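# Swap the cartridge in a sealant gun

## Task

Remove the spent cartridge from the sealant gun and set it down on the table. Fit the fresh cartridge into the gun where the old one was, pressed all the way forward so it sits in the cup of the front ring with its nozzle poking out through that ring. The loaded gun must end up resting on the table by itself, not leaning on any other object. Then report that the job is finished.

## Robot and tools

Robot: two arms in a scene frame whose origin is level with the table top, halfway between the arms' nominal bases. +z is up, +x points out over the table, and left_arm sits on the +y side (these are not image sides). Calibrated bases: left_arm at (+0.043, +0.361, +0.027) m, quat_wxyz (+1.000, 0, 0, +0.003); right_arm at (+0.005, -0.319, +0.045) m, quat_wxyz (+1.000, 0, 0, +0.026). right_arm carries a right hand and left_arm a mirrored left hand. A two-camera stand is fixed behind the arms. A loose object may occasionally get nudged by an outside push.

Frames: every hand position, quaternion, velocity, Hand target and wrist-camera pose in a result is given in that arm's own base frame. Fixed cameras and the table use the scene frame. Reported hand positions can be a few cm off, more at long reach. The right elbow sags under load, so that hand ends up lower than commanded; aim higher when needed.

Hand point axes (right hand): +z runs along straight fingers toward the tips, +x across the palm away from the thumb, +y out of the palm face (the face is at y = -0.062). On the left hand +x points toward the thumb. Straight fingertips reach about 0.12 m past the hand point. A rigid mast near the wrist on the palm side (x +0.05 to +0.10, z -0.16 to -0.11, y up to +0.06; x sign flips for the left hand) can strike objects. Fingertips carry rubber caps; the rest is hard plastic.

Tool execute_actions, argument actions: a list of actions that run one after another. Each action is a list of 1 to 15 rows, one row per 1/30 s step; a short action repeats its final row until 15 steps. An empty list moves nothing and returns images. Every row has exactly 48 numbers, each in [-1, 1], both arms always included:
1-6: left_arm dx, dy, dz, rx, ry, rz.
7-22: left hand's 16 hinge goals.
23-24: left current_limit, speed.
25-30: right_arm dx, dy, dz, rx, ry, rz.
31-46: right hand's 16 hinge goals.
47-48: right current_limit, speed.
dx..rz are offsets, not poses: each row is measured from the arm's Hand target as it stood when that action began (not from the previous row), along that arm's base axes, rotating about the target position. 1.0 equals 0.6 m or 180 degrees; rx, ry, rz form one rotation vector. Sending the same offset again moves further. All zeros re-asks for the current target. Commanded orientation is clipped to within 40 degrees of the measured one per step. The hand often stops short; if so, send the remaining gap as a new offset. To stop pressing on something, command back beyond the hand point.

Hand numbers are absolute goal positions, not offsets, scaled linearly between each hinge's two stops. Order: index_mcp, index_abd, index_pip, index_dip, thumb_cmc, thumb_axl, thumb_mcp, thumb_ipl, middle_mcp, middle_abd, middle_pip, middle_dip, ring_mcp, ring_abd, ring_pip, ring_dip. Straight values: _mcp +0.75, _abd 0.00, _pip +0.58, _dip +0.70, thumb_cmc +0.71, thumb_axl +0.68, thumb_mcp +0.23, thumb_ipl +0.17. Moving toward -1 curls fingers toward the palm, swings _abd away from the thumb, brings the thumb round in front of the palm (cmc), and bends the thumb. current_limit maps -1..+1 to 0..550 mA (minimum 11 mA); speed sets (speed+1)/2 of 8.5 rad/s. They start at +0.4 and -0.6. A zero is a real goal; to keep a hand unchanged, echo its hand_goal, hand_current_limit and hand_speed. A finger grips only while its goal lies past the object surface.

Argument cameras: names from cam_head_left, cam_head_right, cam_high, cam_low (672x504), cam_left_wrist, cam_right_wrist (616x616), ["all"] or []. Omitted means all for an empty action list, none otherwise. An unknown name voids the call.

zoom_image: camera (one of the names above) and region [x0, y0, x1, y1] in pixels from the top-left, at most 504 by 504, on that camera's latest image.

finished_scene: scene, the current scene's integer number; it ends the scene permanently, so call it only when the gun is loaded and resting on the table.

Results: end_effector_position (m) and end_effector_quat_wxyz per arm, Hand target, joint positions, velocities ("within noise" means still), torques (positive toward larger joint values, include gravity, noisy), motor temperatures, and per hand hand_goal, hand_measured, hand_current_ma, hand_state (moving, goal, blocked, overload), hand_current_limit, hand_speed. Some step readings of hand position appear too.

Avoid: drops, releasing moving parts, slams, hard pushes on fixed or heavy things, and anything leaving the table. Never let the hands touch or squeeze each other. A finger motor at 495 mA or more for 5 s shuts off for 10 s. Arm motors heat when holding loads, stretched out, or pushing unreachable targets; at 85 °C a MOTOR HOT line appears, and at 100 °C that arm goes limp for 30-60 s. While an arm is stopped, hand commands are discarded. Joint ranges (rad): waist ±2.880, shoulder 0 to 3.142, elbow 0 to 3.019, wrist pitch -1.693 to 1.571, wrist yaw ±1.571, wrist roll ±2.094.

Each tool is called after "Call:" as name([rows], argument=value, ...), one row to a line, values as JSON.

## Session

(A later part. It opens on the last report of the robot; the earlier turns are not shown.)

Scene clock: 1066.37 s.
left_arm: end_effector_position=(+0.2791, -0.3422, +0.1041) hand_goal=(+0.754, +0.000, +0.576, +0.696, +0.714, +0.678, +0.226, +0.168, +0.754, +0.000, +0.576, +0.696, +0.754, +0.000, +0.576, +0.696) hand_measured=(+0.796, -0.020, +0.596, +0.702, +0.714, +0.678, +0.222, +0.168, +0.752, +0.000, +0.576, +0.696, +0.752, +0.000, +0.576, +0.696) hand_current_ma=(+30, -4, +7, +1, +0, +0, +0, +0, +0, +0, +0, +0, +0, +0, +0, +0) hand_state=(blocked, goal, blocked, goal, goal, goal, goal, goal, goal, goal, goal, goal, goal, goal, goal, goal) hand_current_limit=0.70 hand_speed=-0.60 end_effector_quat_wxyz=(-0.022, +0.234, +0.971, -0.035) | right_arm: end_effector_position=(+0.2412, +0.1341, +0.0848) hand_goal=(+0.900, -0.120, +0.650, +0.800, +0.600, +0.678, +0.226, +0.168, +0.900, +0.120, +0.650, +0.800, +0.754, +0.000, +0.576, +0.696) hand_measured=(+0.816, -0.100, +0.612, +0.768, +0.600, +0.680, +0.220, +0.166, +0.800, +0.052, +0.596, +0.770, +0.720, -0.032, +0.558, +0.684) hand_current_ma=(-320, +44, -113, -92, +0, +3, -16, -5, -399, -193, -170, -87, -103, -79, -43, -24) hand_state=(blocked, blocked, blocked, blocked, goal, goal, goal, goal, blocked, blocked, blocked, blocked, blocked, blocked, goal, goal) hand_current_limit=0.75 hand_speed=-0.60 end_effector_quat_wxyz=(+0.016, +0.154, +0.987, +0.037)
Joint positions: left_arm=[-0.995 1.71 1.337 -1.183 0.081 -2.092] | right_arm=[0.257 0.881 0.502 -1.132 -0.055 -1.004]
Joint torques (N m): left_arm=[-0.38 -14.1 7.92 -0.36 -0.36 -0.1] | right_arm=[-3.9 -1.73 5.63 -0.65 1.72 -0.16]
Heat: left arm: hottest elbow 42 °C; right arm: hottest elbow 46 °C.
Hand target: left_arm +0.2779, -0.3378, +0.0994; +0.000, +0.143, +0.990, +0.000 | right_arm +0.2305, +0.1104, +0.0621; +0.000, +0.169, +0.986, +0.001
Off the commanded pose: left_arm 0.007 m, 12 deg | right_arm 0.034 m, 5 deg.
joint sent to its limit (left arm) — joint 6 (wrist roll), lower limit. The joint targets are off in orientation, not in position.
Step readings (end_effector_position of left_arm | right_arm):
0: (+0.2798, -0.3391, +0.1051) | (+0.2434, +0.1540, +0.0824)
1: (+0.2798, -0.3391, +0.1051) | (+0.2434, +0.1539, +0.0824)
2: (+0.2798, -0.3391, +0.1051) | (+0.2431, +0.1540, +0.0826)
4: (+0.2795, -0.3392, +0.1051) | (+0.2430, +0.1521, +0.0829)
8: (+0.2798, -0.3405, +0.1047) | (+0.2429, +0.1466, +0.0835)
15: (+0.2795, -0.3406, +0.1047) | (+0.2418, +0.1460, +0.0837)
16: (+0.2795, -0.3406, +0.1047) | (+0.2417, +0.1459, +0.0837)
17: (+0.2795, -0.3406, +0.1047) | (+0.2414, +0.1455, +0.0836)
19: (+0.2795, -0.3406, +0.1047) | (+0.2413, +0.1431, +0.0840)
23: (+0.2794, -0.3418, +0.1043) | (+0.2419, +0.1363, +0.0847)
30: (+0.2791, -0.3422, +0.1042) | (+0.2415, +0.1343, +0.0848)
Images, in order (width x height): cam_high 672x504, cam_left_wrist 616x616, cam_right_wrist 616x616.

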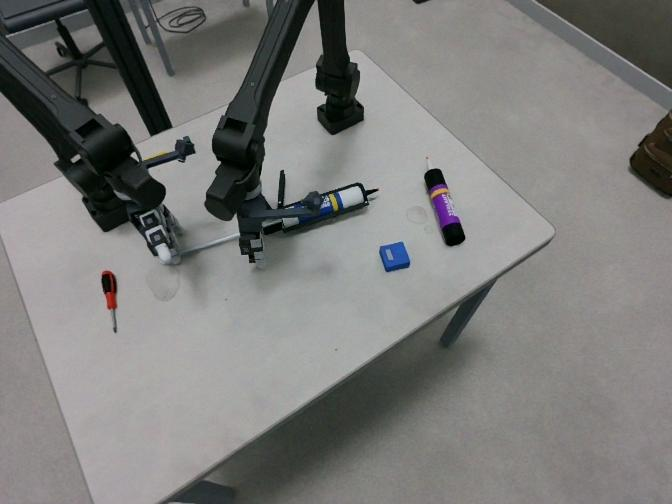

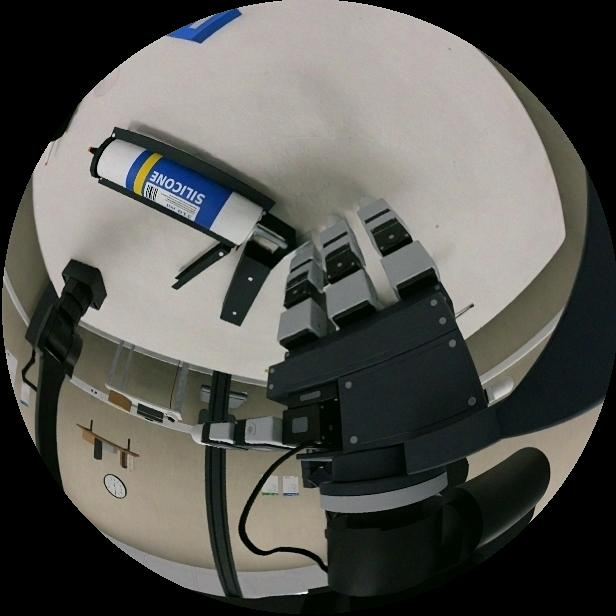

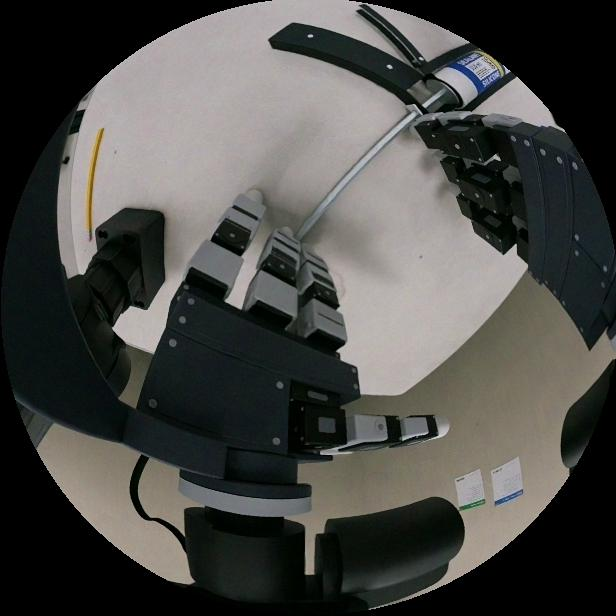

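Call:
execute_actions([
  [[0,0,0,0,0,0,0.754,0,0.576,0.696,0.714,0.678,0.226,0.168,0.754,0,0.576,0.696,0.754,0,0.576,0.696,0.4,-0.6,0.02,0.06,0,0,0,0,0.754,-0.0,0.576,0.696,0.6,0.678,0.226,0.168,0.754,0.0,0.576,0.696,0.754,0,0.576,0.696,0.4,-0.6]],
  [[0,0,0.08,0,0,0,0.754,0,0.576,0.696,0.714,0.678,0.226,0.168,0.754,0,0.576,0.696,0.754,0,0.576,0.696,0.4,-0.6,0,0,0.08,0,0,0,0.754,-0.0,0.576,0.696,0.6,0.678,0.226,0.168,0.754,0.0,0.576,0.696,0.754,0,0.576,0.696,0.4,-0.6]],
  [[0,0.04,0.08,0,0,0,0.754,0,0.576,0.696,0.714,0.678,0.226,0.168,0.754,0,0.576,0.696,0.754,0,0.576,0.696,0.4,-0.6,0,0,0.08,0,0,0,0.754,-0.0,0.576,0.696,0.6,0.678,0.226,0.168,0.754,0.0,0.576,0.696,0.754,0,0.576,0.696,0.4,-0.6]],
  [[0,0.1,0.03,0,0,0,0.754,0,0.576,0.696,0.714,0.678,0.226,0.168,0.754,0,0.576,0.696,0.754,0,0.576,0.696,0.4,-0.6,0,0,0.06,0,0,0,0.754,-0.0,0.576,0.696,0.6,0.678,0.226,0.168,0.754,0.0,0.576,0.696,0.754,0,0.576,0.696,0.4,-0.6]],
  [[0,0.1,0,0,0,0,0.754,0,0.576,0.696,0.714,0.678,0.226,0.168,0.754,0,0.576,0.696,0.754,0,0.576,0.696,0.4,-0.6,0,0,0,0,0,0,0.754,-0.0,0.576,0.696,0.6,0.678,0.226,0.168,0.754,0.0,0.576,0.696,0.754,0,0.576,0.696,0.4,-0.6]],
  [[0,0.1,0,0,0,0,0.754,0,0.576,0.696,0.714,0.678,0.226,0.168,0.754,0,0.576,0.696,0.754,0,0.576,0.696,0.4,-0.6,0,0,0,0,0,0,0.754,-0.0,0.576,0.696,0.6,0.678,0.226,0.168,0.754,0.0,0.576,0.696,0.754,0,0.576,0.696,0.4,-0.6]],
], cameras=["all"])

Call:
zoom_image(camera="cam_head_left", region=[220, 290, 420, 400])

Call:
zoom_image(camera="cam_left_wrist", region=[180, 60, 360, 240])

Call:
zoom_image(camera="cam_right_wrist", region=[330, 30, 510, 210])

Scene clock: 1104.93 s.
left_arm: end_effector_position=(+0.2775, -0.1350, +0.2109) hand_goal=(+0.754, +0.000, +0.576, +0.696, +0.714, +0.678, +0.226, +0.168, +0.754, +0.000, +0.576, +0.696, +0.754, +0.000, +0.576, +0.696) hand_measured=(+0.754, -0.002, +0.578, +0.698, +0.714, +0.678, +0.222, +0.168, +0.754, +0.000, +0.576, +0.696, +0.754, +0.000, +0.576, +0.696) hand_current_ma=(+0, +0, +0, +0, +0, +0, +0, +0, +0, +0, +0, +0, +0, +0, +0, +0) hand_state=(goal, goal, goal, goal, goal, goal, goal, goal, goal, goal, goal, goal, goal, goal, goal, goal) hand_current_limit=0.40 hand_speed=-0.60 end_effector_quat_wxyz=(+0.000, +0.135, +0.991, +0.002) | right_arm: end_effector_position=(+0.2346, +0.1419, +0.1753) hand_goal=(+0.754, +0.000, +0.576, +0.696, +0.600, +0.678, +0.226, +0.168, +0.754, +0.000, +0.576, +0.696, +0.754, +0.000, +0.576, +0.696) hand_measured=(+0.750, +0.002, +0.574, +0.694, +0.600, +0.680, +0.220, +0.166, +0.750, -0.002, +0.574, +0.696, +0.750, -0.002, +0.574, +0.694) hand_current_ma=(-9, +3, -4, -5, +1, +3, -16, -5, -9, -3, -4, -1, -8, -2, -4, -3) hand_state=(goal, goal, goal, goal, goal, goal, goal, goal, goal, goal, goal, goal, goal, goal, goal, goal) hand_current_limit=0.40 hand_speed=-0.60 end_effector_quat_wxyz=(-0.015, +0.168, +0.986, -0.006)
Joint positions: left_arm=[-0.678 1.279 1.136 -1.43 -0.002 -1.978] | right_arm=[0.357 0.857 0.762 -1.507 -0.004 -0.877]
Joint torques (N m): left_arm=[-0.44 -9 9.1 -0.36 -0.06 0.11] | right_arm=[0.15 -2.9 11.77 -0.73 0.01 0.1]
Motor temperatures (°C): left_arm=[31 36 42 29 31 30] | right_arm=[33 32 45 30 37 30]
Heat: left arm: hottest elbow 42 °C; right arm: hottest elbow 45 °C.
Hand target: left_arm +0.2779, -0.1338, +0.2135; +0.000, +0.142, +0.990, +0.000 | right_arm +0.2425, +0.1465, +0.1942; +0.000, +0.169, +0.986, +0.001
Off the commanded pose: left_arm 0.003 m, 1 deg | right_arm 0.021 m, 2 deg.
Step readings (end_effector_position of left_arm | right_arm):
0: (+0.2791, -0.3422, +0.1041) | (+0.2411, +0.1341, +0.0848)
1: (+0.2791, -0.3422, +0.1041) | (+0.2411, +0.1341, +0.0848)
2: (+0.2791, -0.3422, +0.1041) | (+0.2416, +0.1333, +0.0843)
4: (+0.2791, -0.3422, +0.1041) | (+0.2425, +0.1329, +0.0824)
8: (+0.2792, -0.3422, +0.1042) | (+0.2429, +0.1428, +0.0818)
15: (+0.2792, -0.3422, +0.1042) | (+0.2457, +0.1474, +0.0816)
16: (+0.2792, -0.3421, +0.1042) | (+0.2462, +0.1474, +0.0821)
17: (+0.2788, -0.3413, +0.1044) | (+0.2462, +0.1470, +0.0830)
19: (+0.2771, -0.3378, +0.1070) | (+0.2414, +0.1439, +0.0817)
23: (+0.2712, -0.3301, +0.1147) | (+0.2313, +0.1413, +0.0826)
30: (+0.2696, -0.3279, +0.1271) | (+0.2314, +0.1405, +0.0906)
31: (+0.2696, -0.3274, +0.1281) | (+0.2313, +0.1404, +0.0913)
32: (+0.2691, -0.3260, +0.1299) | (+0.2301, +0.1401, +0.0929)
34: (+0.2668, -0.3192, +0.1372) | (+0.2273, +0.1391, +0.1002)
38: (+0.2658, -0.3058, +0.1591) | (+0.2327, +0.1412, +0.1257)
45: (+0.2720, -0.3060, +0.1821) | (+0.2356, +0.1423, +0.1418)
46: (+0.2721, -0.3056, +0.1822) | (+0.2347, +0.1419, +0.1417)
47: (+0.2736, -0.3033, +0.1831) | (+0.2334, +0.1415, +0.1424)
49: (+0.2742, -0.2954, +0.1851) | (+0.2304, +0.1403, +0.1472)
53: (+0.2759, -0.2683, +0.1971) | (+0.2336, +0.1415, +0.1646)
60: (+0.2811, -0.2548, +0.2121) | (+0.2356, +0.1423, +0.1756)
61: (+0.2809, -0.2542, +0.2116) | (+0.2352, +0.1421, +0.1755)
62: (+0.2808, -0.2509, +0.2103) | (+0.2349, +0.1420, +0.1754)
64: (+0.2769, -0.2378, +0.2060) | (+0.2348, +0.1420, +0.1754)
68: (+0.2735, -0.2061, +0.2025) | (+0.2347, +0.1419, +0.1753)
75: (+0.2775, -0.1940, +0.2102) | (+0.2346, +0.1419, +0.1753)
76: (+0.2772, -0.1937, +0.2100) | (+0.2346, +0.1419, +0.1753)
77: (+0.2772, -0.1907, +0.2091) | (+0.2346, +0.1419, +0.1753)
79: (+0.2736, -0.1786, +0.2054) | (+0.2346, +0.1419, +0.1753)
83: (+0.2705, -0.1469, +0.2044) | (+0.2346, +0.1419, +0.1753)
90: (+0.2763, -0.1350, +0.2110) | (+0.2346, +0.1419, +0.1753)

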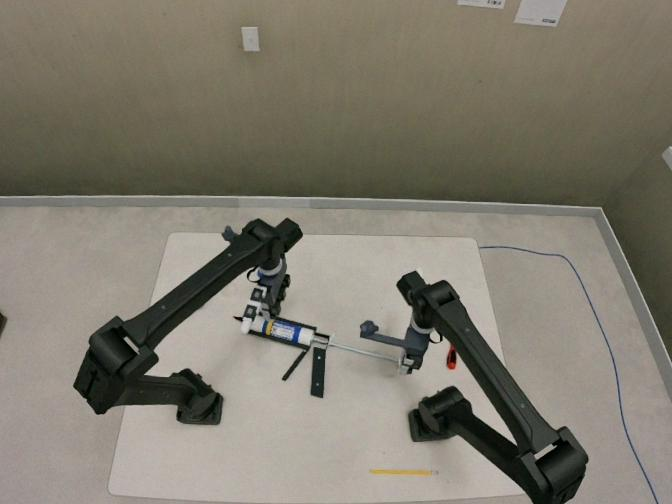

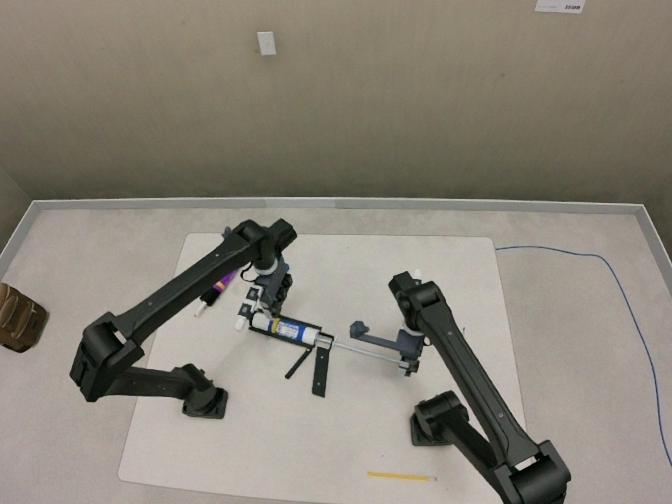

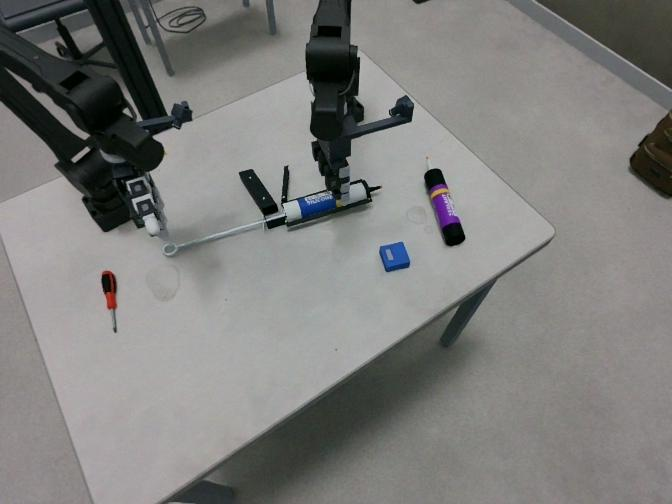

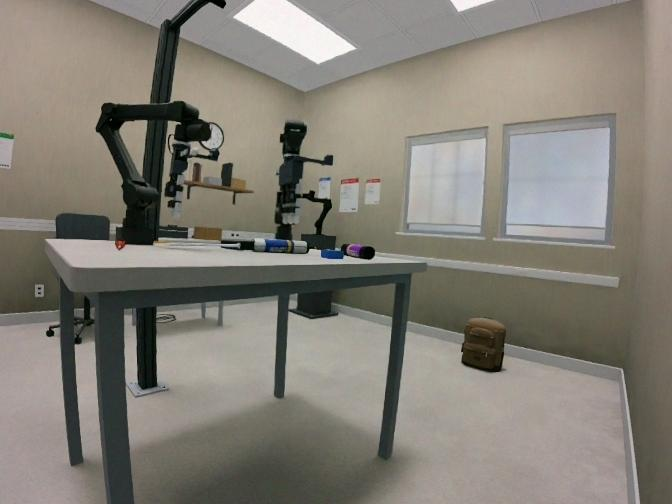

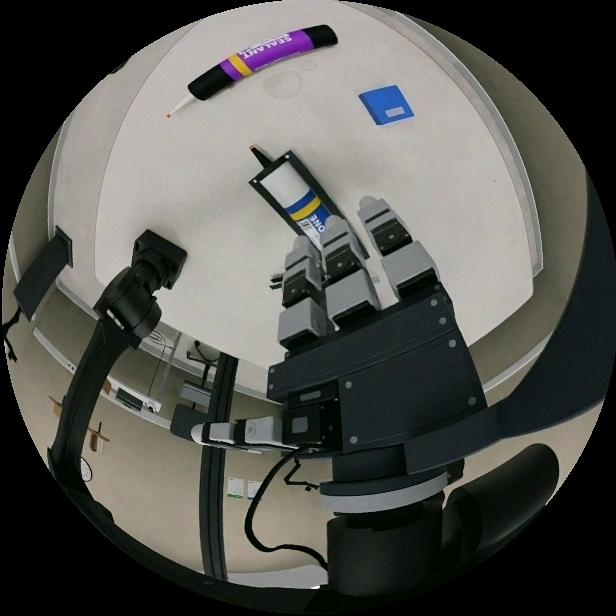

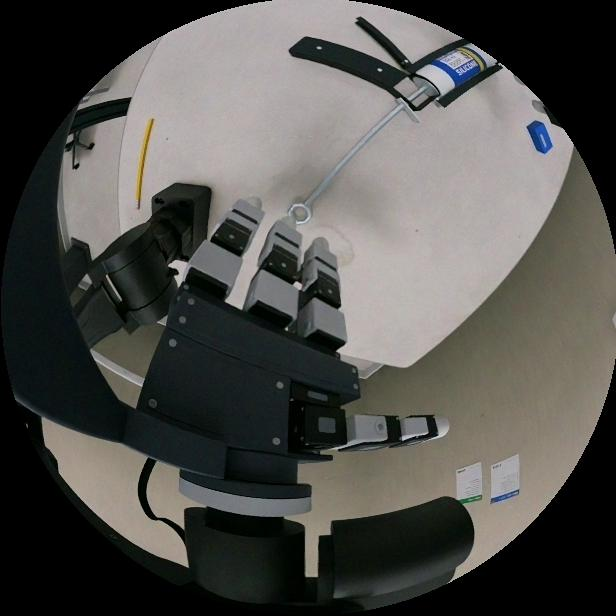

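Scaled by 2.520 from the camera's 672x504 image, which has a finer 960x720 frame.

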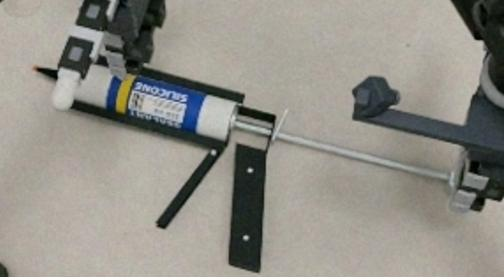

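Scaled by 2.800 from the camera's 616x616 image, which has a finer 880x880 frame.

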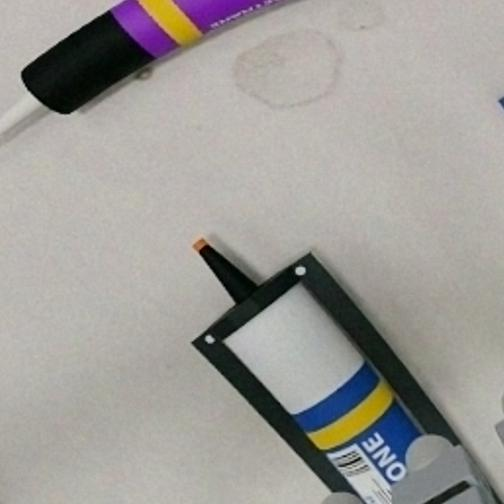

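Scaled by 2.800 from the camera's 616x616 image, which has a finer 880x880 frame.

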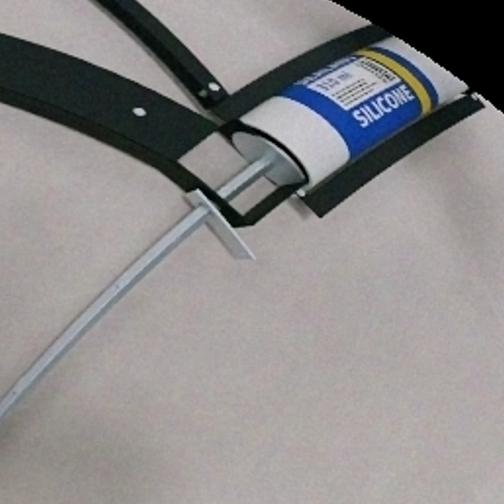

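Call:
execute_actions([
  [[0.011,0.05,0.01,0,0,0,0.754,0,0.576,0.696,0.714,0.678,0.226,0.168,0.754,0,0.576,0.696,0.754,0,0.576,0.696,0.4,-0.6,0.02,0.04,0.01,-0.0579,-0.0359,0.0815,0.644,0,-0.124,-0.0145,-0.2,0.678,0.05,0.168,0.644,0,-0.124,-0.0145,0.644,0,-0.124,-0.0145,0.4,-0.6]],
  [[0.011,0.05,0.01,0,0,0,0.754,0,0.576,0.696,0.714,0.678,0.226,0.168,0.754,0,0.576,0.696,0.754,0,0.576,0.696,0.4,-0.6,0.02,0.05,0,-0.0579,-0.0359,0.0815,0.644,0,-0.124,-0.0145,-0.571,0.678,0.05,0.168,0.644,0,-0.124,-0.0145,0.644,0,-0.124,-0.0145,0.4,-0.6]],
  [[0.011,0.05,0,0,0,0,0.754,0,0.576,0.696,0.714,0.678,0.226,0.168,0.754,0,0.576,0.696,0.754,0,0.576,0.696,0.4,-0.6,0.03,0.08,0,-0.0579,-0.0359,0.0815,0.644,0,-0.124,-0.0145,-0.571,0.678,0.05,0.168,0.644,0,-0.124,-0.0145,0.644,0,-0.124,-0.0145,0.4,-0.6]],
  [[0,0,0,0,0,0,0.754,0,0.576,0.696,0.714,0.678,0.226,0.168,0.754,0,0.576,0.696,0.754,0,0.576,0.696,0.4,-0.6,0.03,0.08,0,-0.0579,-0.0359,0.0815,0.644,0,-0.124,-0.0145,-0.571,0.678,0.05,0.168,0.644,0,-0.124,-0.0145,0.644,0,-0.124,-0.0145,0.4,-0.6]],
  [[0,0,0,0,0,0,0.754,0,0.576,0.696,0.714,0.678,0.226,0.168,0.754,0,0.576,0.696,0.754,0,0.576,0.696,0.4,-0.6,0.03,0.09,-0.06,-0.0579,-0.0359,0.0815,0.644,0,-0.124,-0.0145,-0.571,0.678,0.05,0.168,0.644,0,-0.124,-0.0145,0.644,0,-0.124,-0.0145,0.4,-0.6]],
  [[0,0,0,0,0,0,0.754,0,0.576,0.696,0.714,0.678,0.226,0.168,0.754,0,0.576,0.696,0.754,0,0.576,0.696,0.4,-0.6,0.025,0.083,-0.07,-0.0579,-0.0359,0.0815,0.644,0,-0.124,-0.0145,-0.571,0.678,0.05,0.168,0.644,0,-0.124,-0.0145,0.644,0,-0.124,-0.0145,0.4,-0.6]],
], cameras=["cam_head_left","cam_high","cam_left_wrist","cam_right_wrist"])

Call:
zoom_image(camera="cam_high", region=[220, 100, 420, 280])

Scene clock: 1137.70 s.
left_arm: end_effector_position=(+0.2991, -0.0459, +0.2217) hand_goal=(+0.754, +0.000, +0.576, +0.696, +0.714, +0.678, +0.226, +0.168, +0.754, +0.000, +0.576, +0.696, +0.754, +0.000, +0.576, +0.696) hand_measured=(+0.754, -0.002, +0.578, +0.698, +0.714, +0.678, +0.222, +0.168, +0.754, +0.000, +0.576, +0.696, +0.754, +0.000, +0.576, +0.696) hand_current_ma=(+0, +0, +0, +0, +0, +0, +0, +0, +0, +0, +0, +0, +0, +0, +0, +0) hand_state=(goal, goal, goal, goal, goal, goal, goal, goal, goal, goal, goal, goal, goal, goal, goal, goal) hand_current_limit=0.40 hand_speed=-0.60 end_effector_quat_wxyz=(-0.002, +0.136, +0.991, +0.001) | right_arm: end_effector_position=(+0.3317, +0.3903, +0.1140) hand_goal=(+0.644, +0.000, -0.124, -0.014, -0.570, +0.678, +0.050, +0.168, +0.644, +0.000, -0.124, -0.014, +0.644, +0.000, -0.124, -0.014) hand_measured=(+0.638, +0.002, -0.122, -0.010, -0.572, +0.680, +0.048, +0.166, +0.638, -0.002, -0.122, -0.012, +0.638, -0.002, -0.122, -0.010) hand_current_ma=(-13, +1, +3, +6, -2, +3, -5, -5, -13, -3, +3, +4, -14, -2, +3, +6) hand_state=(goal, goal, goal, goal, goal, goal, goal, goal, goal, goal, goal, goal, goal, goal, goal, goal) hand_current_limit=0.40 hand_speed=-0.60 end_effector_quat_wxyz=(+0.326, -0.518, +0.669, -0.422)
Joint positions: left_arm=[-0.421 1.2 1.097 -1.472 -0.001 -1.719] | right_arm=[1.087 1.547 1.061 -0.638 1.072 -2.071]
Joint torques (N m): left_arm=[-0.38 -8.23 9.09 -0.51 -0.12 0.09] | right_arm=[-0.5 -13.98 9.68 1.18 0.69 -0.2]
Motor temperatures (°C): left_arm=[31 35 43 28 30 30] | right_arm=[33 32 52 30 33 30]
Heat: left arm: hottest elbow 43 °C; right arm: hottest elbow 52 °C.
Hand target: left_arm +0.2977, -0.0438, +0.2255; +0.000, +0.143, +0.990, +0.000 | right_arm +0.3355, +0.4003, +0.1221; +0.358, -0.546, +0.641, -0.404
Off the commanded pose: left_arm 0.005 m, 1 deg | right_arm 0.013 m, 6 deg.
joint sent to its limit (right arm) — joint 6 (wrist roll), lower limit. The joint targets are off in orientation, not in position.
Step readings (end_effector_position of left_arm | right_arm):
0: (+0.2776, -0.1350, +0.2109) | (+0.2346, +0.1419, +0.1753)
1: (+0.2777, -0.1349, +0.2109) | (+0.2349, +0.1408, +0.1749)
2: (+0.2784, -0.1336, +0.2108) | (+0.2359, +0.1381, +0.1740)
4: (+0.2791, -0.1285, +0.2106) | (+0.2379, +0.1365, +0.1739)
8: (+0.2814, -0.1128, +0.2129) | (+0.2408, +0.1543, +0.1815)
15: (+0.2844, -0.1061, +0.2156) | (+0.2438, +0.1593, +0.1832)
16: (+0.2846, -0.1059, +0.2156) | (+0.2442, +0.1588, +0.1829)
17: (+0.2853, -0.1044, +0.2159) | (+0.2459, +0.1572, +0.1824)
19: (+0.2861, -0.0989, +0.2164) | (+0.2510, +0.1581, +0.1819)
23: (+0.2882, -0.0827, +0.2194) | (+0.2544, +0.1813, +0.1839)
30: (+0.2910, -0.0759, +0.2219) | (+0.2556, +0.1873, +0.1826)
31: (+0.2913, -0.0758, +0.2219) | (+0.2561, +0.1869, +0.1828)
32: (+0.2920, -0.0743, +0.2217) | (+0.2583, +0.1862, +0.1831)
34: (+0.2932, -0.0688, +0.2209) | (+0.2662, +0.1908, +0.1852)
38: (+0.2951, -0.0522, +0.2207) | (+0.2731, +0.2243, +0.1879)
45: (+0.2981, -0.0459, +0.2217) | (+0.2741, +0.2350, +0.1833)
46: (+0.2983, -0.0459, +0.2217) | (+0.2750, +0.2346, +0.1839)
47: (+0.2985, -0.0459, +0.2217) | (+0.2778, +0.2335, +0.1848)
49: (+0.2987, -0.0459, +0.2217) | (+0.2872, +0.2378, +0.1886)
53: (+0.2989, -0.0459, +0.2217) | (+0.2951, +0.2708, +0.1915)
60: (+0.2991, -0.0459, +0.2217) | (+0.2936, +0.2835, +0.1853)
61: (+0.2991, -0.0459, +0.2217) | (+0.2945, +0.2832, +0.1855)
62: (+0.2991, -0.0459, +0.2217) | (+0.2983, +0.2835, +0.1864)
64: (+0.2991, -0.0459, +0.2217) | (+0.3094, +0.2905, +0.1861)
68: (+0.2991, -0.0459, +0.2217) | (+0.3147, +0.3226, +0.1681)
75: (+0.2991, -0.0459, +0.2217) | (+0.3149, +0.3423, +0.1524)
76: (+0.2991, -0.0459, +0.2217) | (+0.3161, +0.3433, +0.1535)
77: (+0.2991, -0.0459, +0.2217) | (+0.3198, +0.3441, +0.1553)
79: (+0.2991, -0.0459, +0.2217) | (+0.3294, +0.3505, +0.1558)
83: (+0.2991, -0.0459, +0.2217) | (+0.3340, +0.3753, +0.1349)
90: (+0.2991, -0.0459, +0.2217) | (+0.3316, +0.3904, +0.1133)
Images, in order (width x height): cam_head_left 672x504, cam_high 672x504, cam_left_wrist 616x616, cam_right_wrist 616x616.

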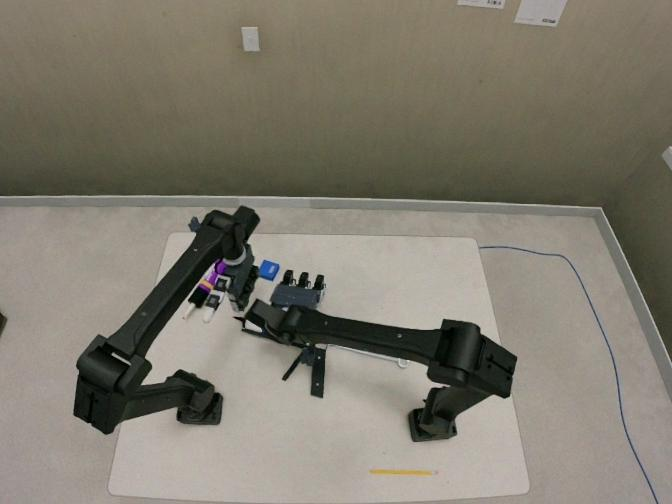

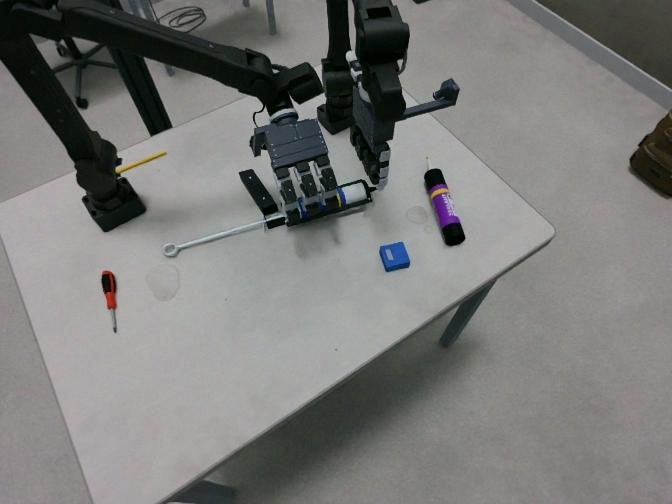

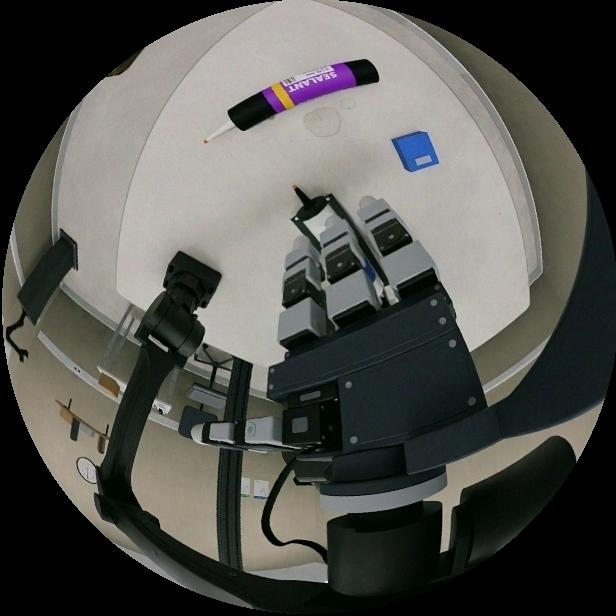

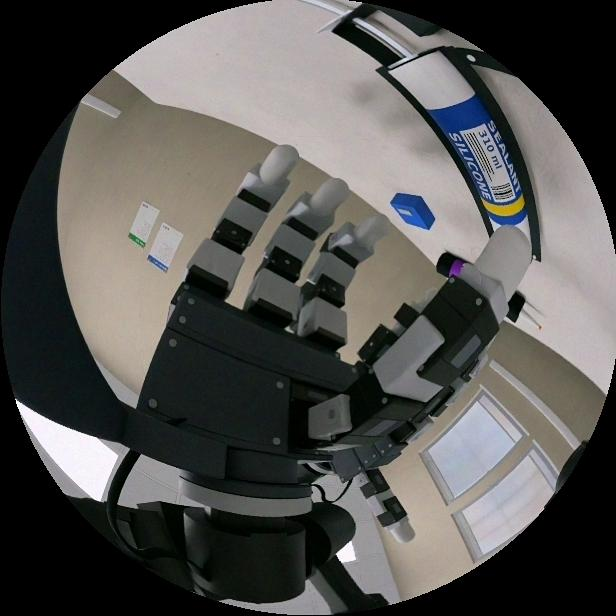

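Scaled by 2.520 from the camera's 672x504 image, which has a finer 960x720 frame.

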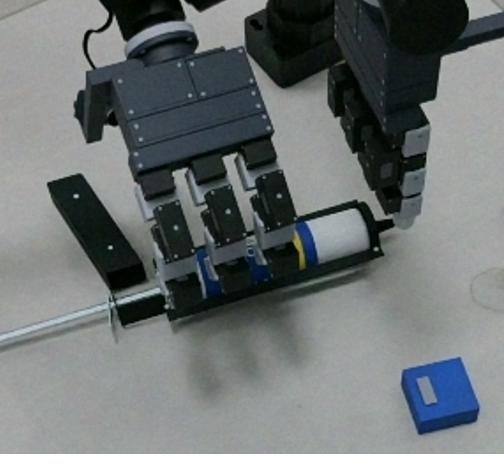

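Call:
execute_actions([
  [[0,0,0,0,0,0,0.754,0,0.576,0.696,0.714,0.678,0.226,0.168,0.754,0,0.576,0.696,0.754,0,0.576,0.696,0.4,-0.6,-0.0075,0.007,-0.06,0,0,0,0.644,0,-0.124,-0.0145,-0.571,0.678,0.05,0.168,0.644,0,-0.124,-0.0145,0.644,0,-0.124,-0.0145,0.4,-0.6]],
  [[0,0,0,0,0,0,0.754,0,0.576,0.696,0.714,0.678,0.226,0.168,0.754,0,0.576,0.696,0.754,0,0.576,0.696,0.4,-0.6,0,0,-0.06,0,0,0,0.644,0,-0.124,-0.0145,-0.571,0.678,0.05,0.168,0.644,0,-0.124,-0.0145,0.644,0,-0.124,-0.0145,0.4,-0.6]],
  [[0,0,0,0,0,0,0.754,0,0.576,0.696,0.714,0.678,0.226,0.168,0.754,0,0.576,0.696,0.754,0,0.576,0.696,0.4,-0.6,0,0,-0.05,0,0,0,0.644,0,-0.124,-0.0145,-0.571,0.678,0.05,0.168,0.644,0,-0.124,-0.0145,0.644,0,-0.124,-0.0145,0.4,-0.6]],
], cameras=["cam_high","cam_low","cam_right_wrist"])

Call:
zoom_image(camera="cam_high", region=[220, 100, 420, 280])

Call:
zoom_image(camera="cam_low", region=[230, 200, 330, 270])

Scene clock: 1149.03 s.
left_arm: end_effector_position=(+0.2991, -0.0459, +0.2217) hand_goal=(+0.754, +0.000, +0.576, +0.696, +0.714, +0.678, +0.226, +0.168, +0.754, +0.000, +0.576, +0.696, +0.754, +0.000, +0.576, +0.696) hand_measured=(+0.754, -0.002, +0.578, +0.698, +0.714, +0.678, +0.222, +0.168, +0.754, +0.000, +0.576, +0.696, +0.754, +0.000, +0.576, +0.696) hand_current_ma=(+0, +0, +0, +0, +0, +0, +0, +0, +0, +0, +0, +0, +0, +0, +0, +0) hand_state=(goal, goal, goal, goal, goal, goal, goal, goal, goal, goal, goal, goal, goal, goal, goal, goal) hand_current_limit=0.40 hand_speed=-0.60 end_effector_quat_wxyz=(-0.002, +0.136, +0.991, +0.001) | right_arm: end_effector_position=(+0.3350, +0.3993, +0.0273) hand_goal=(+0.644, +0.000, -0.124, -0.014, -0.570, +0.678, +0.050, +0.168, +0.644, +0.000, -0.124, -0.014, +0.644, +0.000, -0.124, -0.014) hand_measured=(+0.638, +0.002, -0.122, -0.010, -0.572, +0.680, +0.048, +0.166, +0.638, -0.002, -0.122, -0.012, +0.638, -0.002, -0.122, -0.010) hand_current_ma=(-13, +1, +3, +6, -2, +3, -5, -5, -13, -3, +3, +4, -14, -2, +3, +6) hand_state=(goal, goal, goal, goal, goal, goal, goal, goal, goal, goal, goal, goal, goal, goal, goal, goal) hand_current_limit=0.40 hand_speed=-0.60 end_effector_quat_wxyz=(+0.339, -0.512, +0.672, -0.413)
Joint positions: left_arm=[-0.421 1.2 1.097 -1.472 -0.001 -1.719] | right_arm=[1.087 1.693 0.963 -0.36 1.065 -2.073]
Joint torques (N m): left_arm=[-0.38 -8.35 9.09 -0.47 -0.12 0.11] | right_arm=[0.38 -13.16 7.12 1.24 0.76 -0.17]
Heat: left arm: hottest elbow 43 °C; right arm: hottest elbow 52 °C.
Hand target: left_arm +0.2977, -0.0438, +0.2255; +0.000, +0.143, +0.990, +0.000 | right_arm +0.3311, +0.4046, +0.0202; +0.358, -0.546, +0.641, -0.404
Off the commanded pose: left_arm 0.005 m, 1 deg | right_arm 0.010 m, 6 deg.
joint sent to its limit (right arm) — joint 6 (wrist roll), lower limit. The joint targets are off in orientation, not in position.
Step readings (end_effector_position of left_arm | right_arm):
0: (+0.2991, -0.0459, +0.2217) | (+0.3317, +0.3902, +0.1139)
1: (+0.2991, -0.0459, +0.2217) | (+0.3318, +0.3904, +0.1140)
2: (+0.2991, -0.0459, +0.2217) | (+0.3326, +0.3920, +0.1146)
4: (+0.2991, -0.0459, +0.2217) | (+0.3347, +0.3965, +0.1147)
8: (+0.2991, -0.0459, +0.2217) | (+0.3363, +0.4005, +0.1090)
15: (+0.2991, -0.0459, +0.2217) | (+0.3347, +0.3980, +0.0948)
16: (+0.2991, -0.0459, +0.2217) | (+0.3348, +0.3981, +0.0943)
17: (+0.2991, -0.0459, +0.2217) | (+0.3352, +0.3990, +0.0929)
19: (+0.2991, -0.0459, +0.2217) | (+0.3365, +0.4013, +0.0896)
23: (+0.2991, -0.0459, +0.2217) | (+0.3357, +0.4001, +0.0724)
30: (+0.2991, -0.0459, +0.2217) | (+0.3338, +0.3971, +0.0550)
31: (+0.2991, -0.0459, +0.2217) | (+0.3341, +0.3976, +0.0552)
32: (+0.2991, -0.0459, +0.2217) | (+0.3347, +0.3988, +0.0552)
34: (+0.2991, -0.0459, +0.2217) | (+0.3365, +0.4021, +0.0542)
38: (+0.2991, -0.0459, +0.2217) | (+0.3369, +0.4030, +0.0427)
45: (+0.2991, -0.0459, +0.2217) | (+0.3345, +0.3984, +0.0269)
Images, in order (width x height): cam_high 672x504, cam_low 672x504, cam_right_wrist 616x616.

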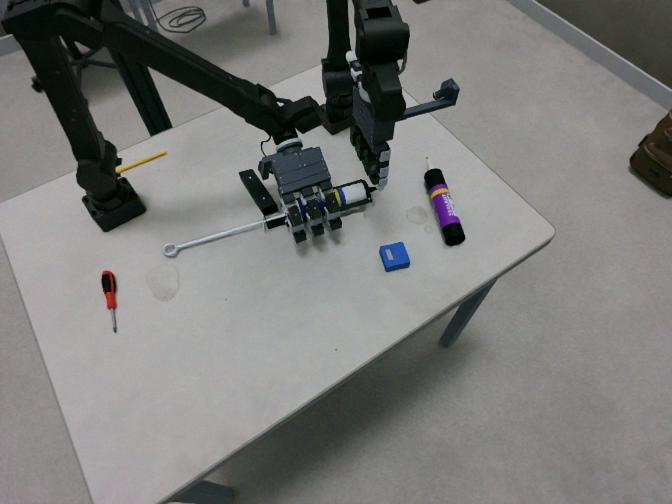

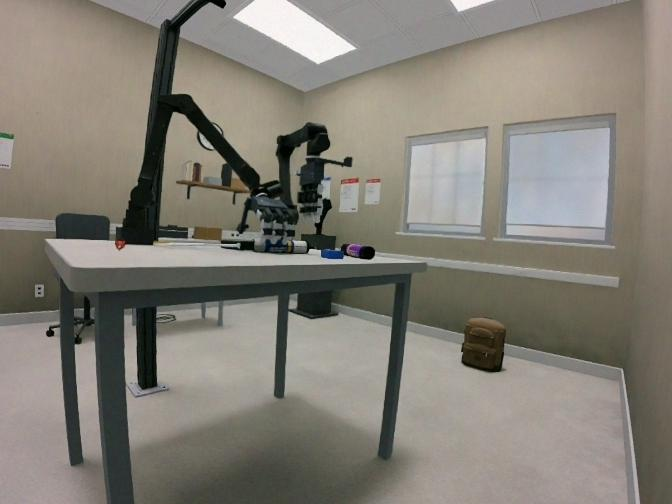

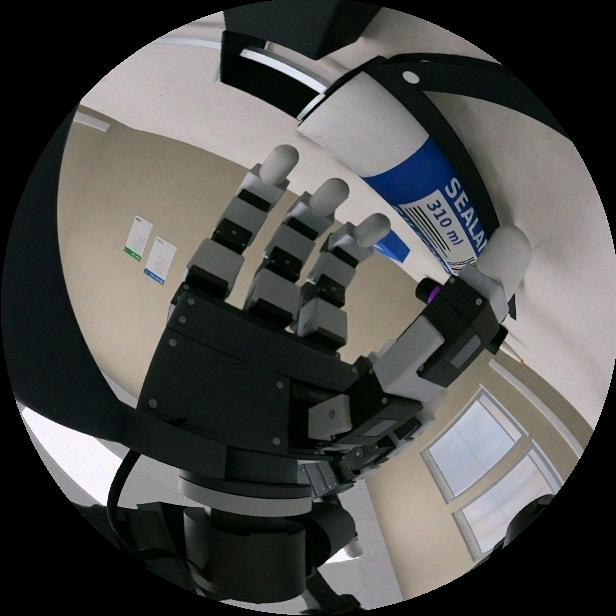

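Scaled by 2.520 from the camera's 672x504 image, which has a finer 960x720 frame.

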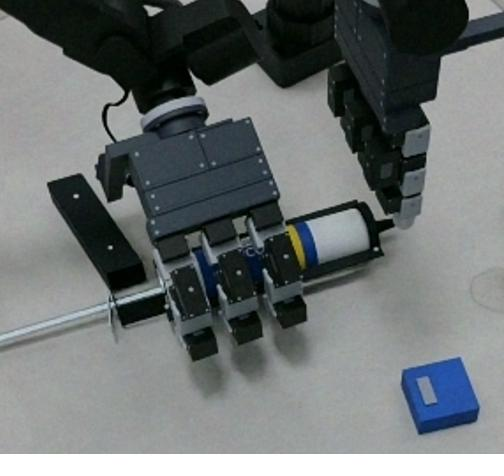

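Scaled by 5.040 from the camera's 672x504 image, which has a finer 960x720 frame.

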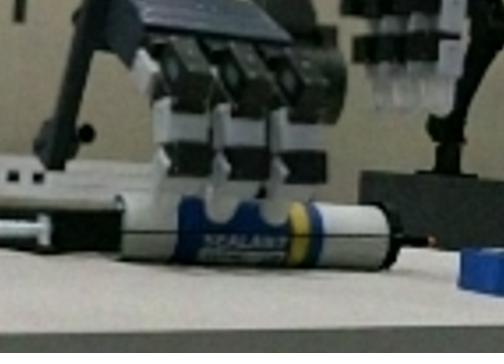

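Call:
execute_actions([
  [[0,0,0,0,0,0,0.754,0,0.576,0.696,0.714,0.678,0.226,0.168,0.754,0,0.576,0.696,0.754,0,0.576,0.696,0.4,-0.6,0,0,-0.028,0,0,0,0.644,0,-0.124,-0.0145,-0.571,0.678,0.05,0.168,0.644,0,-0.124,-0.0145,0.644,0,-0.124,-0.0145,0.4,-0.6]],
], cameras=["cam_low","cam_right_wrist"])

Call:
zoom_image(camera="cam_low", region=[230, 200, 330, 270])

Call:
zoom_image(camera="cam_right_wrist", region=[380, 130, 580, 330])

Scene clock: 1155.30 s.
left_arm: end_effector_position=(+0.2991, -0.0459, +0.2217) hand_goal=(+0.754, +0.000, +0.576, +0.696, +0.714, +0.678, +0.226, +0.168, +0.754, +0.000, +0.576, +0.696, +0.754, +0.000, +0.576, +0.696) hand_measured=(+0.754, -0.002, +0.578, +0.698, +0.714, +0.678, +0.222, +0.168, +0.754, +0.000, +0.576, +0.696, +0.754, +0.000, +0.576, +0.696) hand_current_ma=(+0, +0, +0, +0, +0, +0, +0, +0, +0, +0, +0, +0, +0, +0, +0, +0) hand_state=(goal, goal, goal, goal, goal, goal, goal, goal, goal, goal, goal, goal, goal, goal, goal, goal) hand_current_limit=0.40 hand_speed=-0.60 end_effector_quat_wxyz=(-0.002, +0.136, +0.991, +0.001) | right_arm: end_effector_position=(+0.3360, +0.4012, +0.0137) hand_goal=(+0.644, +0.000, -0.124, -0.014, -0.570, +0.678, +0.050, +0.168, +0.644, +0.000, -0.124, -0.014, +0.644, +0.000, -0.124, -0.014) hand_measured=(+0.638, +0.002, -0.122, -0.010, -0.572, +0.680, +0.048, +0.166, +0.638, -0.002, -0.122, -0.012, +0.638, -0.002, -0.122, -0.010) hand_current_ma=(-13, +1, +3, +6, -2, +3, -5, -5, -13, -3, +3, +4, -14, -2, +3, +6) hand_state=(goal, goal, goal, goal, goal, goal, goal, goal, goal, goal, goal, goal, goal, goal, goal, goal) hand_current_limit=0.40 hand_speed=-0.60 end_effector_quat_wxyz=(+0.341, -0.511, +0.673, -0.412)
Joint positions: left_arm=[-0.421 1.2 1.097 -1.472 -0.001 -1.719] | right_arm=[1.087 1.722 0.954 -0.314 1.065 -2.073]
Joint torques (N m): left_arm=[-0.15 -8.29 9.07 -0.51 -0.11 0.1] | right_arm=[0.32 -13.45 6.79 1.28 0.74 -0.16]
Heat: left arm: hottest elbow 43 °C; right arm: hottest elbow 51 °C.
Hand target: left_arm +0.2977, -0.0438, +0.2255; +0.000, +0.143, +0.990, +0.000 | right_arm +0.3310, +0.4045, +0.0033; +0.358, -0.546, +0.641, -0.404
Off the commanded pose: left_arm 0.005 m, 1 deg | right_arm 0.012 m, 6 deg.
joint sent to its limit (right arm) — joint 6 (wrist roll), lower limit. The joint targets are off in orientation, not in position.
Step readings (end_effector_position of left_arm | right_arm):
0: (+0.2991, -0.0459, +0.2217) | (+0.3350, +0.3993, +0.0273)
1: (+0.2991, -0.0459, +0.2217) | (+0.3350, +0.3994, +0.0273)
2: (+0.2991, -0.0459, +0.2217) | (+0.3354, +0.4001, +0.0272)
4: (+0.2991, -0.0459, +0.2217) | (+0.3364, +0.4020, +0.0267)
8: (+0.2991, -0.0459, +0.2217) | (+0.3372, +0.4035, +0.0214)
15: (+0.2991, -0.0459, +0.2217) | (+0.3357, +0.4007, +0.0135)
Images, in order (width x height): cam_low 672x504, cam_right_wrist 616x616.

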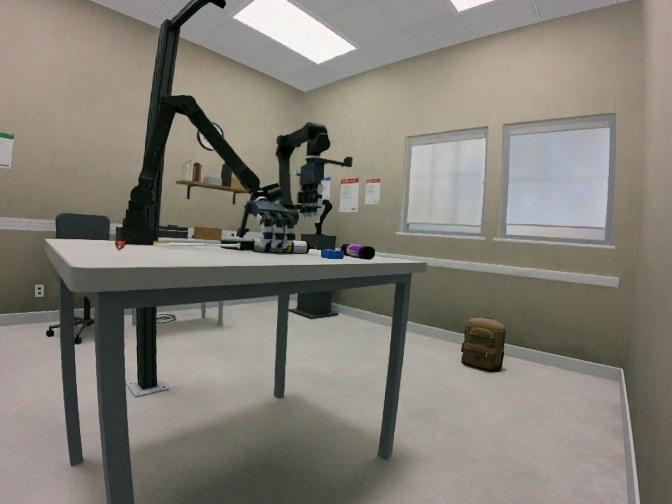

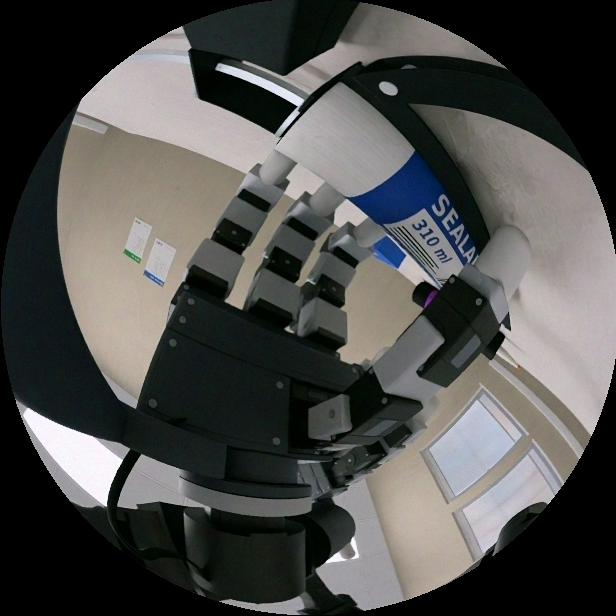

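Scaled by 5.040 from the camera's 672x504 image, which has a finer 960x720 frame.

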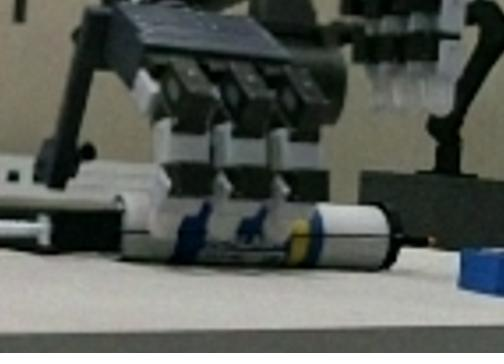

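Scaled by 2.520 from the camera's 616x616 image, which has a finer 880x880 frame.

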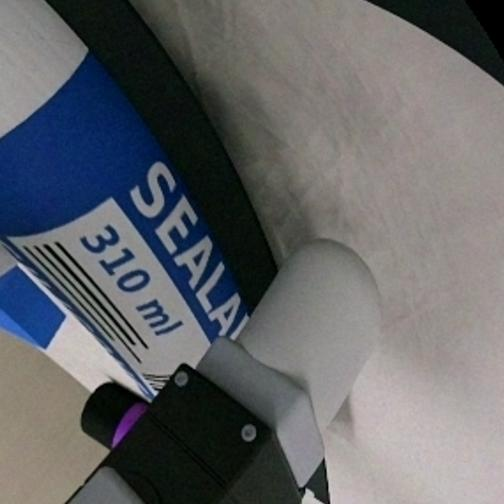

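Call:
execute_actions([
  [[0,0,0,0,0,0,0.754,0,0.576,0.696,0.714,0.678,0.226,0.168,0.754,0,0.576,0.696,0.754,0,0.576,0.696,0.4,-0.6,0,0,0.012,0,0,0,0.52,0,-0.124,-0.0145,-0.571,0.678,0.0,0.168,0.52,0,-0.124,-0.0145,0.52,0,-0.124,-0.0145,0.0,-0.8]],
  [[0,0,0,0,0,0,0.754,0,0.576,0.696,0.714,0.678,0.226,0.168,0.754,0,0.576,0.696,0.754,0,0.576,0.696,0.4,-0.6,0,0,0,0,0,0,0.42,0,-0.124,-0.0145,-0.571,0.678,-0.04,0.168,0.42,0,-0.124,-0.0145,0.42,0,-0.124,-0.0145,0.0,-0.8]],
], cameras=["cam_low","cam_right_wrist"])

Call:
zoom_image(camera="cam_low", region=[230, 200, 330, 270])

Call:
zoom_image(camera="cam_right_wrist", region=[380, 130, 580, 330])

Scene clock: 1164.70 s.
left_arm: end_effector_position=(+0.2991, -0.0459, +0.2217) hand_goal=(+0.754, +0.000, +0.576, +0.696, +0.714, +0.678, +0.226, +0.168, +0.754, +0.000, +0.576, +0.696, +0.754, +0.000, +0.576, +0.696) hand_measured=(+0.754, -0.002, +0.578, +0.698, +0.714, +0.678, +0.222, +0.168, +0.754, +0.000, +0.576, +0.696, +0.754, +0.000, +0.576, +0.696) hand_current_ma=(+0, +0, +0, +0, +0, +0, +0, +0, +0, +0, +0, +0, +0, +0, +0, +0) hand_state=(goal, goal, goal, goal, goal, goal, goal, goal, goal, goal, goal, goal, goal, goal, goal, goal) hand_current_limit=0.40 hand_speed=-0.60 end_effector_quat_wxyz=(-0.002, +0.136, +0.991, +0.001) | right_arm: end_effector_position=(+0.3362, +0.4009, +0.0139) hand_goal=(+0.420, +0.000, -0.124, -0.014, -0.570, +0.678, -0.040, +0.168, +0.420, +0.000, -0.124, -0.014, +0.420, +0.000, -0.124, -0.014) hand_measured=(+0.476, +0.002, -0.108, -0.006, -0.572, +0.680, +0.000, +0.188, +0.458, -0.002, -0.112, -0.010, +0.438, -0.002, -0.118, -0.010) hand_current_ma=(+198, +1, +41, +17, -2, +2, +160, +75, +117, -3, +27, +8, +45, -2, +9, +6) hand_state=(blocked, goal, goal, goal, goal, goal, blocked, blocked, blocked, goal, goal, goal, goal, goal, goal, goal) hand_current_limit=0.00 hand_speed=-0.80 end_effector_quat_wxyz=(+0.342, -0.510, +0.673, -0.413)
Joint positions: left_arm=[-0.421 1.2 1.097 -1.472 -0.001 -1.719] | right_arm=[1.087 1.722 0.954 -0.314 1.067 -2.073]
Joint torques (N m): left_arm=[-0.21 -8.29 9.06 -0.5 -0.11 0.09] | right_arm=[0.32 -14.56 7.09 0.53 0.64 -0.17]
Heat: left arm: hottest elbow 43 °C; right arm: hottest elbow 51 °C.
Hand target: left_arm +0.2977, -0.0438, +0.2255; +0.000, +0.143, +0.990, +0.000 | right_arm +0.3310, +0.4045, +0.0105; +0.358, -0.546, +0.641, -0.404
Off the commanded pose: left_arm 0.005 m, 1 deg | right_arm 0.007 m, 6 deg.
joint sent to its limit (right arm) — joint 6 (wrist roll), lower limit. The joint targets are off in orientation, not in position.
Step readings (end_effector_position of left_arm | right_arm):
0: (+0.2991, -0.0459, +0.2217) | (+0.3360, +0.4012, +0.0137)
1: (+0.2991, -0.0459, +0.2217) | (+0.3360, +0.4012, +0.0137)
2: (+0.2991, -0.0459, +0.2217) | (+0.3360, +0.4012, +0.0137)
4: (+0.2991, -0.0459, +0.2217) | (+0.3360, +0.4012, +0.0137)
8: (+0.2991, -0.0459, +0.2217) | (+0.3360, +0.4011, +0.0137)
15: (+0.2991, -0.0459, +0.2217) | (+0.3360, +0.4011, +0.0137)
16: (+0.2991, -0.0459, +0.2217) | (+0.3360, +0.4011, +0.0137)
17: (+0.2991, -0.0459, +0.2217) | (+0.3361, +0.4011, +0.0138)
19: (+0.2991, -0.0459, +0.2217) | (+0.3361, +0.4010, +0.0138)
23: (+0.2991, -0.0459, +0.2217) | (+0.3362, +0.4009, +0.0139)
30: (+0.2991, -0.0459, +0.2217) | (+0.3362, +0.4009, +0.0139)
Images, in order (width x height): cam_low 672x504, cam_right_wrist 616x616.

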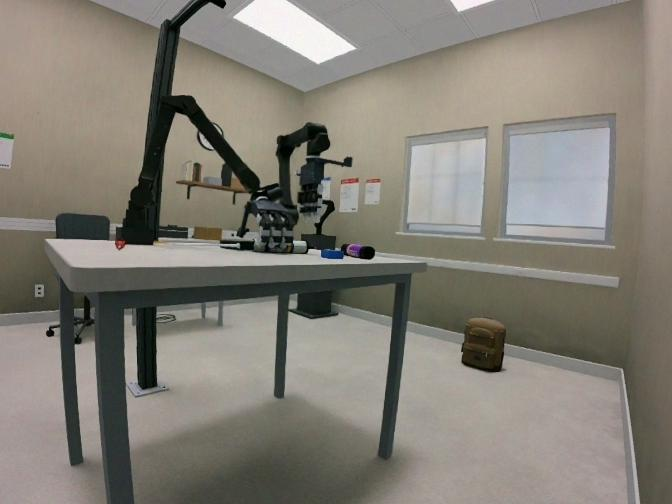

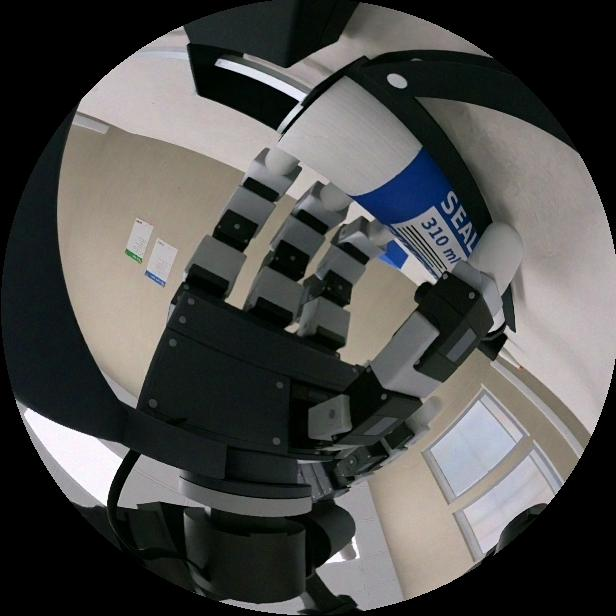

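Scaled by 5.040 from the camera's 672x504 image, which has a finer 960x720 frame.

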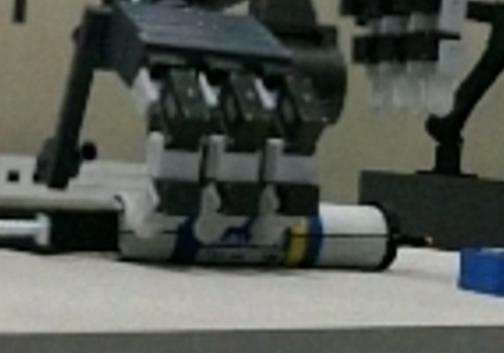

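Scaled by 2.520 from the camera's 616x616 image, which has a finer 880x880 frame.

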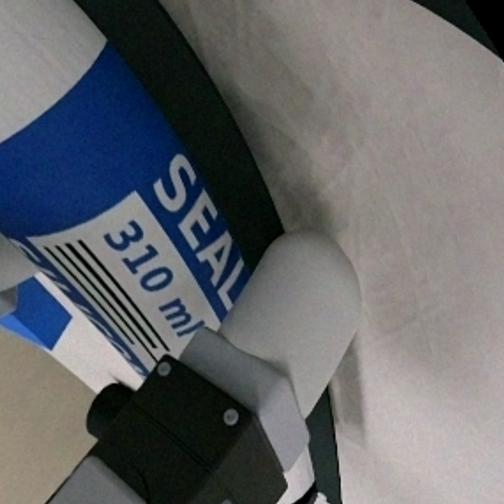

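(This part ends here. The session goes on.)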